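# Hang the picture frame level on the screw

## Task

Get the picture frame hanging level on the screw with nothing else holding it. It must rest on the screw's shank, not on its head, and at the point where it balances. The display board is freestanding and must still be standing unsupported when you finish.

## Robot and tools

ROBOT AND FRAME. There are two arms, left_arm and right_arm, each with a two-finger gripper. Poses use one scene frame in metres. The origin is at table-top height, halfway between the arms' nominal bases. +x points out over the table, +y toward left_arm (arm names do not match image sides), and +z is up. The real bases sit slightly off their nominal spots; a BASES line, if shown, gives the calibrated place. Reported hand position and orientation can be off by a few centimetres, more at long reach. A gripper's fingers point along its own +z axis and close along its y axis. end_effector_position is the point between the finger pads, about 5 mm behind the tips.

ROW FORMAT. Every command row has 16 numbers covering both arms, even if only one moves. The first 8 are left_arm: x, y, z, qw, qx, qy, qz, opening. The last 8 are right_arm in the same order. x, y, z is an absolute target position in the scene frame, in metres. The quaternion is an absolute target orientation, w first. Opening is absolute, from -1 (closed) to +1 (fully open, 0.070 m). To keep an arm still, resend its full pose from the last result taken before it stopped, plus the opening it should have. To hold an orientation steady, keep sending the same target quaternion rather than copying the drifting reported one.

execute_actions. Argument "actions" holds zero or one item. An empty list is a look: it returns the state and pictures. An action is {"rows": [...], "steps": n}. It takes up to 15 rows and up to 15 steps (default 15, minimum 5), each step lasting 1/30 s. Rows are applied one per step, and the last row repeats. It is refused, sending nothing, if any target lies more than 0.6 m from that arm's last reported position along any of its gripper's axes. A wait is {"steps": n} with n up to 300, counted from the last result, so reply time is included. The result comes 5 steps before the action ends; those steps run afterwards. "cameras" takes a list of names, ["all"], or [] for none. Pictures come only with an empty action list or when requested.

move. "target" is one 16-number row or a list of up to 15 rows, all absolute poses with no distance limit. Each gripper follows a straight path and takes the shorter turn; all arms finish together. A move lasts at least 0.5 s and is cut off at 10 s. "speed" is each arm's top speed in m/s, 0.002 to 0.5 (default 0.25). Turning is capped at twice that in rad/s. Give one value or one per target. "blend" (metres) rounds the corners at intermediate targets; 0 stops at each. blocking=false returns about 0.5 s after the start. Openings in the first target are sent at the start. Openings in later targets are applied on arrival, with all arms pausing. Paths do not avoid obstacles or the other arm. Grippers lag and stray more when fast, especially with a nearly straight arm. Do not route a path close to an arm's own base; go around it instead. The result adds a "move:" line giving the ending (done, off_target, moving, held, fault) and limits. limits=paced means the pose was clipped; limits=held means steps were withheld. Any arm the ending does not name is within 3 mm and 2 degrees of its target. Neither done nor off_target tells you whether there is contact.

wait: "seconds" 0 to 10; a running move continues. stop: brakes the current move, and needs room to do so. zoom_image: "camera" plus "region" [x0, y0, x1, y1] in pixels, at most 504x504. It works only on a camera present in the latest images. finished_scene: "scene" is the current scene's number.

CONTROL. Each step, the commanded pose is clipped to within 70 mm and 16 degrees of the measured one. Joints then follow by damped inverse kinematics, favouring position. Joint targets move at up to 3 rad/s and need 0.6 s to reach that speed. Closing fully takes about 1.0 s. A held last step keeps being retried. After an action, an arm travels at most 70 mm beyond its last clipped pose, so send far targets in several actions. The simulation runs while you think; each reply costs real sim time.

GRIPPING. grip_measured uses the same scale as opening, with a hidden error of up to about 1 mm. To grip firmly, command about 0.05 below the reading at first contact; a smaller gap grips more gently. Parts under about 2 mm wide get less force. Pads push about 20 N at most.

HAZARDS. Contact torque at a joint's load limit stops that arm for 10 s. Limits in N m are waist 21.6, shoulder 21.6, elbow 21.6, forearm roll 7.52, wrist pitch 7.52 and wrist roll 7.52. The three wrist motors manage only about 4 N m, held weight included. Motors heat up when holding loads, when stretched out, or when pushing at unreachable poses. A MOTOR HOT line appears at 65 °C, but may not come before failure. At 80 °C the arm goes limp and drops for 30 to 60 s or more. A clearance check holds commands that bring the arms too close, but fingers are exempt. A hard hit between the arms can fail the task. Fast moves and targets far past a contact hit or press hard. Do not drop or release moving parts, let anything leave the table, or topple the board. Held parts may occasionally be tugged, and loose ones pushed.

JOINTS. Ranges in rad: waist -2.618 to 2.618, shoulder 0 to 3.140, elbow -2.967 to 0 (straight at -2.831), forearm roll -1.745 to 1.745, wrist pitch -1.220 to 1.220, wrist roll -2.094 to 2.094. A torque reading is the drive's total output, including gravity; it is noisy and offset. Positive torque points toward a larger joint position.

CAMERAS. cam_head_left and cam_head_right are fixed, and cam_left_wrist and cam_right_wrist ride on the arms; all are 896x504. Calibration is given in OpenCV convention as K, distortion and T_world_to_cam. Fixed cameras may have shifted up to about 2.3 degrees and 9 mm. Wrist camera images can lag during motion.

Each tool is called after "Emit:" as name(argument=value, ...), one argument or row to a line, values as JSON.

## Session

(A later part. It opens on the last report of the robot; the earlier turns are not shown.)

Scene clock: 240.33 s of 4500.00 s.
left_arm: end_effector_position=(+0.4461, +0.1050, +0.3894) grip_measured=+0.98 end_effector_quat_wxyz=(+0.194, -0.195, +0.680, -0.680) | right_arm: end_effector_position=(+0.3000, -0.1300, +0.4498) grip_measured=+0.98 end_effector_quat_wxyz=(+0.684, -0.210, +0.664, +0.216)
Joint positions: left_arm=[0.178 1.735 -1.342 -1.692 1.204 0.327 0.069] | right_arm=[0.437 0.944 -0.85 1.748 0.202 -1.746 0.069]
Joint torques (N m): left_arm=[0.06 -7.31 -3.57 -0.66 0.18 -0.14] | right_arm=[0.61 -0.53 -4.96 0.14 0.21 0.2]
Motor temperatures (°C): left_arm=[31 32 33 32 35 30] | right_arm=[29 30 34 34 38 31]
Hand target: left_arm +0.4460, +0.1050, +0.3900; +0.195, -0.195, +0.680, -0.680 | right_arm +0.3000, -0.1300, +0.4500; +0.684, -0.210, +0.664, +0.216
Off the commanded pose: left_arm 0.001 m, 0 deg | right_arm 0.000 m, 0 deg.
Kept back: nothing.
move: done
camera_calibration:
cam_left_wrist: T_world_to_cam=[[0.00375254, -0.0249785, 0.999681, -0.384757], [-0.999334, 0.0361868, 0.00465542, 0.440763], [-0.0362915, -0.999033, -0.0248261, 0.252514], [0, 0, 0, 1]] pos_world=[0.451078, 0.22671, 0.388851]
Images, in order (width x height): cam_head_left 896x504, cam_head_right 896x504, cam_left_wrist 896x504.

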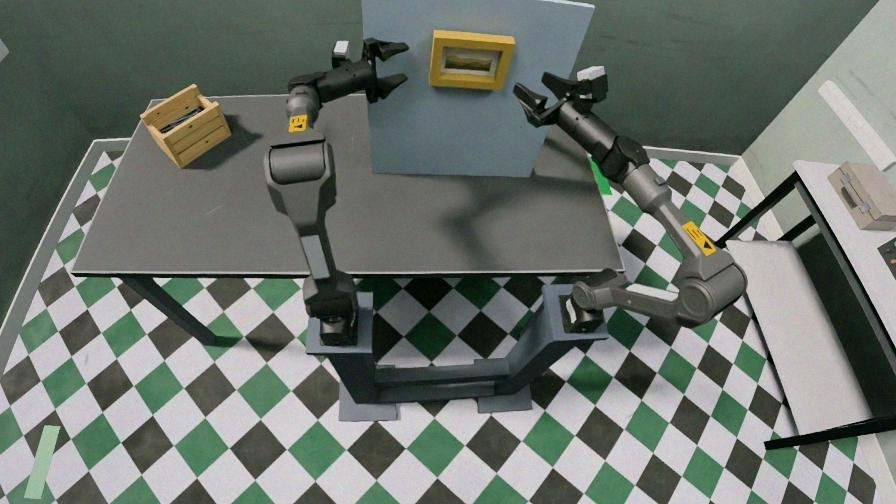

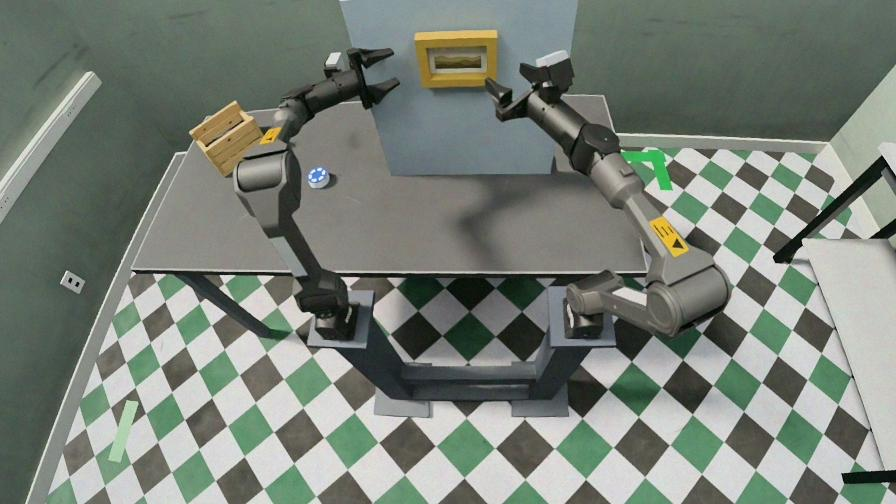

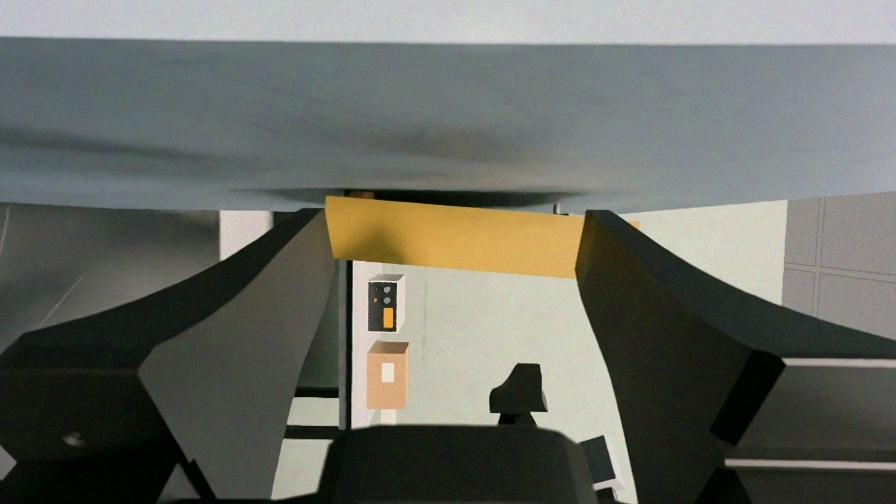

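Emit:
move(
  target=[
    [0.41, 0.13, 0.40, 0.5124, 0.2536, 0.8044, -0.1616, -1, 0.28, -0.20, 0.42, 0.684, -0.210, 0.664, 0.216, 0.98],
    [0.452, 0.073, 0.371, 0.5124, 0.2536, 0.8044, -0.1616, -1, 0.25, -0.22, 0.38, 0.684, -0.210, 0.664, 0.216, 0.98],
  ],
  speed=0.12,
  cameras=[],
)

Emit:
move(
  target=[
    [0.452, 0.0645, 0.363, 0.5124, 0.2536, 0.8044, -0.1616, -1, 0.25, -0.22, 0.38, 0.684, -0.210, 0.664, 0.216, 0.98],
    [0.452, 0.0560, 0.3553, 0.5124, 0.2536, 0.8044, -0.1616, -1, 0.25, -0.22, 0.38, 0.684, -0.210, 0.664, 0.216, 0.98],
  ],
  speed=0.01,
  blend=0.003,
  cameras=["cam_head_left", "cam_head_right"],
)

Emit:
zoom_image(
  camera="cam_head_right",
  region=[405, 15, 455, 55],
)

Emit:
zoom_image(
  camera="cam_head_right",
  region=[455, 15, 505, 55],
)

Emit:
zoom_image(
  camera="cam_head_left",
  region=[425, 15, 475, 55],
)

Emit:
zoom_image(
  camera="cam_head_left",
  region=[475, 15, 525, 55],
)

Scene clock: 249.70 s of 4500.00 s.
left_arm: end_effector_position=(+0.4525, +0.0726, +0.3698) grip_measured=-1.00 end_effector_quat_wxyz=(+0.511, +0.254, +0.805, -0.162) | right_arm: end_effector_position=(+0.2501, -0.2192, +0.3797) grip_measured=+0.98 end_effector_quat_wxyz=(+0.686, -0.203, +0.667, +0.208)
Joint positions: left_arm=[-0.163 1.566 -1.431 -0.79 0.578 0.899 0] | right_arm=[-0.594 0.728 -0.495 1.656 1.216 -1.738 0.069]
Joint torques (N m): left_arm=[0.48 -7.17 -3.52 -0.51 -0.63 0.04] | right_arm=[0.72 1.35 -4.57 1.12 0.09 0.27]
Motor temperatures (°C): left_arm=[30 32 33 32 35 30] | right_arm=[29 30 33 34 38 31]
Hand target: left_arm +0.4520, +0.0730, +0.3710; +0.512, +0.254, +0.804, -0.162 | right_arm +0.2504, -0.2194, +0.3800; +0.686, -0.202, +0.667, +0.208
Off the commanded pose: left_arm 0.001 m, 0 deg | right_arm 0.001 m, 1 deg.
joint sent to its limit (right arm) — joint 5 (wrist pitch), upper limit.
Kept back: nothing.
move: done
No camera images: "cameras" was empty.

Scene clock: 252.23 s of 4500.00 s.
left_arm: end_effector_position=(+0.4519, +0.0560, +0.3556) grip_measured=-1.00 end_effector_quat_wxyz=(+0.513, +0.253, +0.804, -0.162) | right_arm: end_effector_position=(+0.2504, -0.2193, +0.3797) grip_measured=+0.98 end_effector_quat_wxyz=(+0.686, -0.203, +0.667, +0.209)
Joint positions: left_arm=[-0.22 1.574 -1.381 -0.8 0.495 0.905 0] | right_arm=[-0.594 0.73 -0.496 1.656 1.216 -1.737 0.069]
Joint torques (N m): left_arm=[-0.67 -5.58 -3.19 -0.48 -0.84 0.04] | right_arm=[-0.47 -0.25 -3.78 0.93 0 0.26]
Motor temperatures (°C): left_arm=[30 32 33 32 35 30] | right_arm=[29 30 33 34 38 31]
Hand target: left_arm +0.4520, +0.0560, +0.3553; +0.512, +0.254, +0.804, -0.162 | right_arm +0.2504, -0.2194, +0.3800; +0.686, -0.202, +0.667, +0.208
Off the commanded pose: left_arm 0.000 m, 0 deg | right_arm 0.001 m, 1 deg.
joint sent to its limit (right arm) — joint 5 (wrist pitch), upper limit.
Kept back: nothing.
move: done
Images, in order (width x height): cam_head_left 896x504, cam_head_right 896x504.

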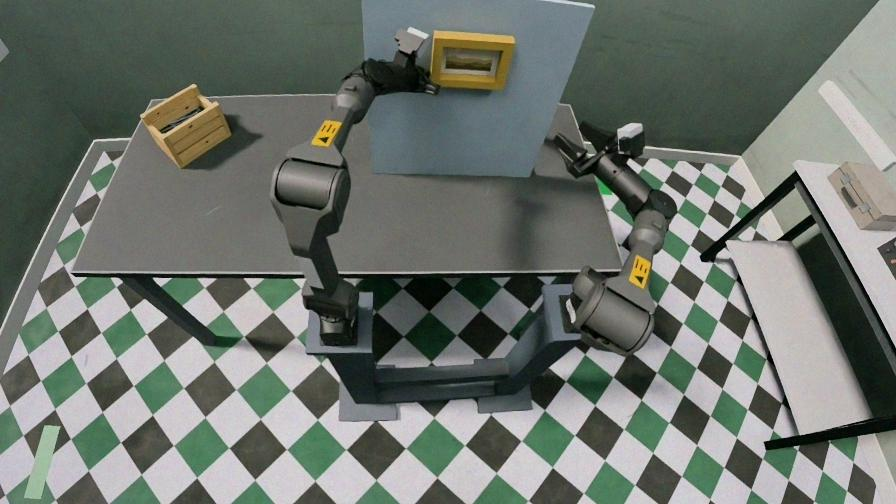

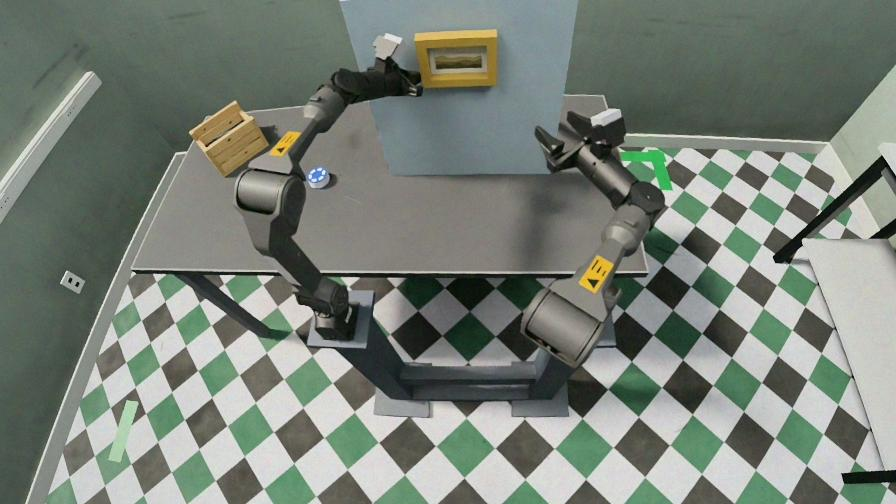

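Scaled by 10.080 from the camera's 896x504 image, which has a finer 1280x720 frame.

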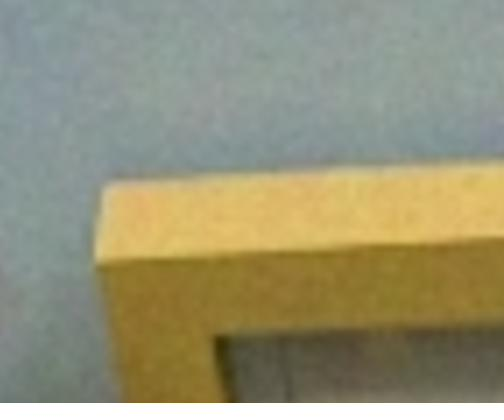

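Scaled by 10.080 from the camera's 896x504 image, which has a finer 1280x720 frame.

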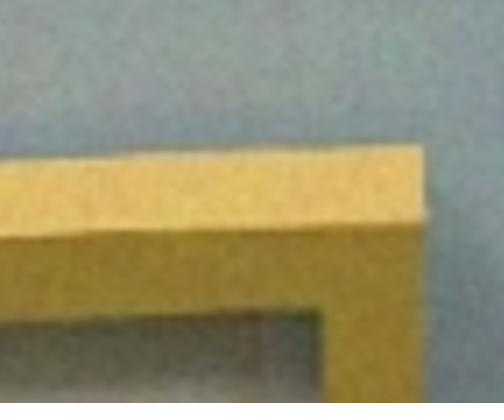

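Scaled by 10.080 from the camera's 896x504 image, which has a finer 1280x720 frame.

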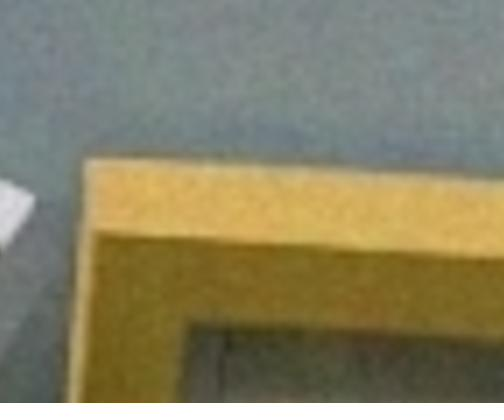

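Scaled by 10.080 from the camera's 896x504 image, which has a finer 1280x720 frame.

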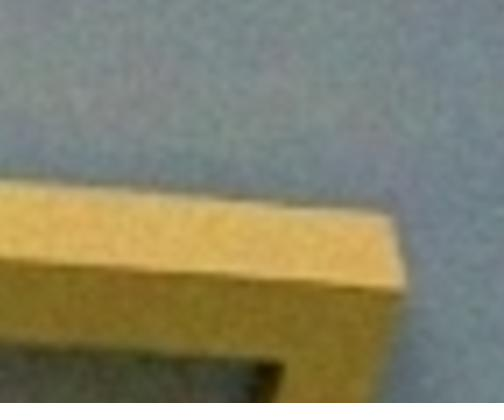

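Emit:
move(
  target=[
    [0.452, 0.068, 0.367, 0.5124, 0.2536, 0.8044, -0.1616, -1, 0.25, -0.22, 0.38, 0.686, -0.203, 0.667, 0.208, 0.98],
    [0.40, 0.13, 0.40, 0.5124, 0.2536, 0.8044, -0.1616, -1, 0.25, -0.22, 0.38, 0.686, -0.203, 0.667, 0.208, 0.98],
    [0.33, 0.17, 0.40, 0.5124, 0.2536, 0.8044, -0.1616, -1, 0.25, -0.22, 0.38, 0.686, -0.203, 0.667, 0.208, 0.98],
  ],
  speed=[0.01, 0.08, 0.12],
  blend=[0.004, 0.02, 0],
  cameras=["cam_head_left", "cam_head_right"],
)

Emit:
zoom_image(
  camera="cam_head_right",
  region=[405, 15, 455, 55],
)

Emit:
zoom_image(
  camera="cam_head_right",
  region=[455, 15, 505, 55],
)

Emit:
zoom_image(
  camera="cam_head_left",
  region=[415, 20, 525, 105],
)

Scene clock: 256.37 s of 4500.00 s.
left_arm: end_effector_position=(+0.3295, +0.1700, +0.4004) grip_measured=-1.00 end_effector_quat_wxyz=(+0.513, +0.254, +0.804, -0.161) | right_arm: end_effector_position=(+0.2502, -0.2197, +0.3799) grip_measured=+0.98 end_effector_quat_wxyz=(+0.686, -0.202, +0.667, +0.207)
Joint positions: left_arm=[0.3 1.156 -1.175 -0.979 1.033 1.146 0] | right_arm=[-0.597 0.728 -0.496 1.655 1.216 -1.737 0.069]
Joint torques (N m): left_arm=[-0.49 -2.51 -2.89 -0.65 -0.75 -0.18] | right_arm=[-0.39 -0.19 -3.47 0.94 0.01 0.24]
Motor temperatures (°C): left_arm=[30 32 32 32 35 30] | right_arm=[29 30 33 34 38 31]
Hand target: left_arm +0.3300, +0.1700, +0.4000; +0.512, +0.254, +0.804, -0.162 | right_arm +0.2502, -0.2198, +0.3800; +0.686, -0.202, +0.667, +0.207
Off the commanded pose: left_arm 0.001 m, 0 deg | right_arm 0.000 m, 0 deg.
joint sent to its limit (right arm) — joint 5 (wrist pitch), upper limit.
Kept back: nothing.
move: done
Images, in order (width x height): cam_head_left 896x504, cam_head_right 896x504.

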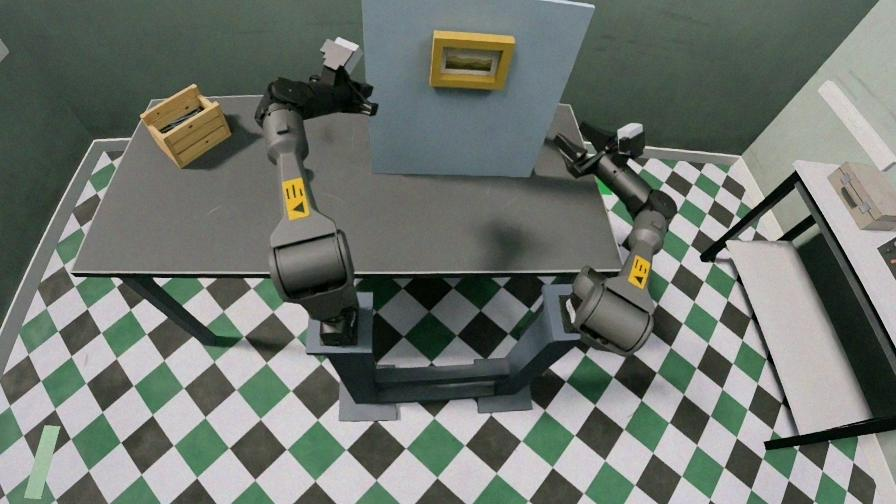

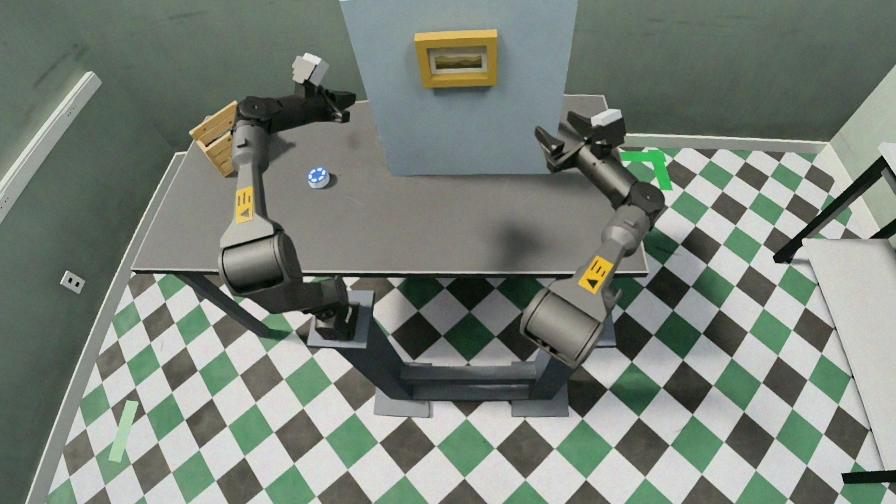

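Scaled by 10.080 from the camera's 896x504 image, which has a finer 1280x720 frame.

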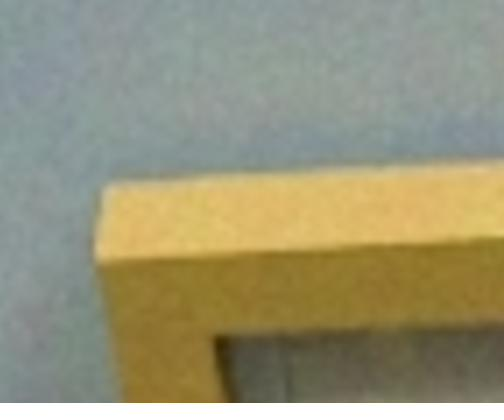

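Scaled by 10.080 from the camera's 896x504 image, which has a finer 1280x720 frame.

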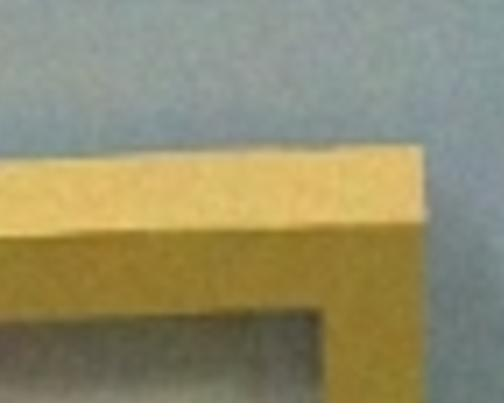

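Scaled by 4.582 from the camera's 896x504 image, which has a finer 1280x720 frame.

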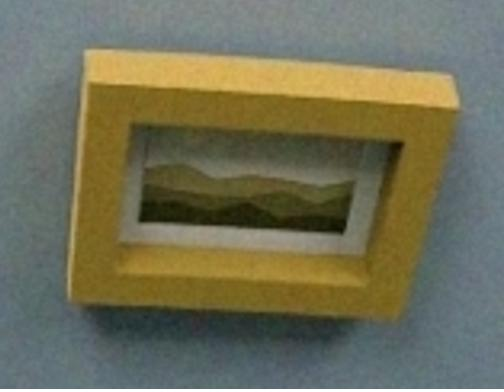

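Emit:
finished_scene(
  scene=1,
)

The scene is finished: the task was done.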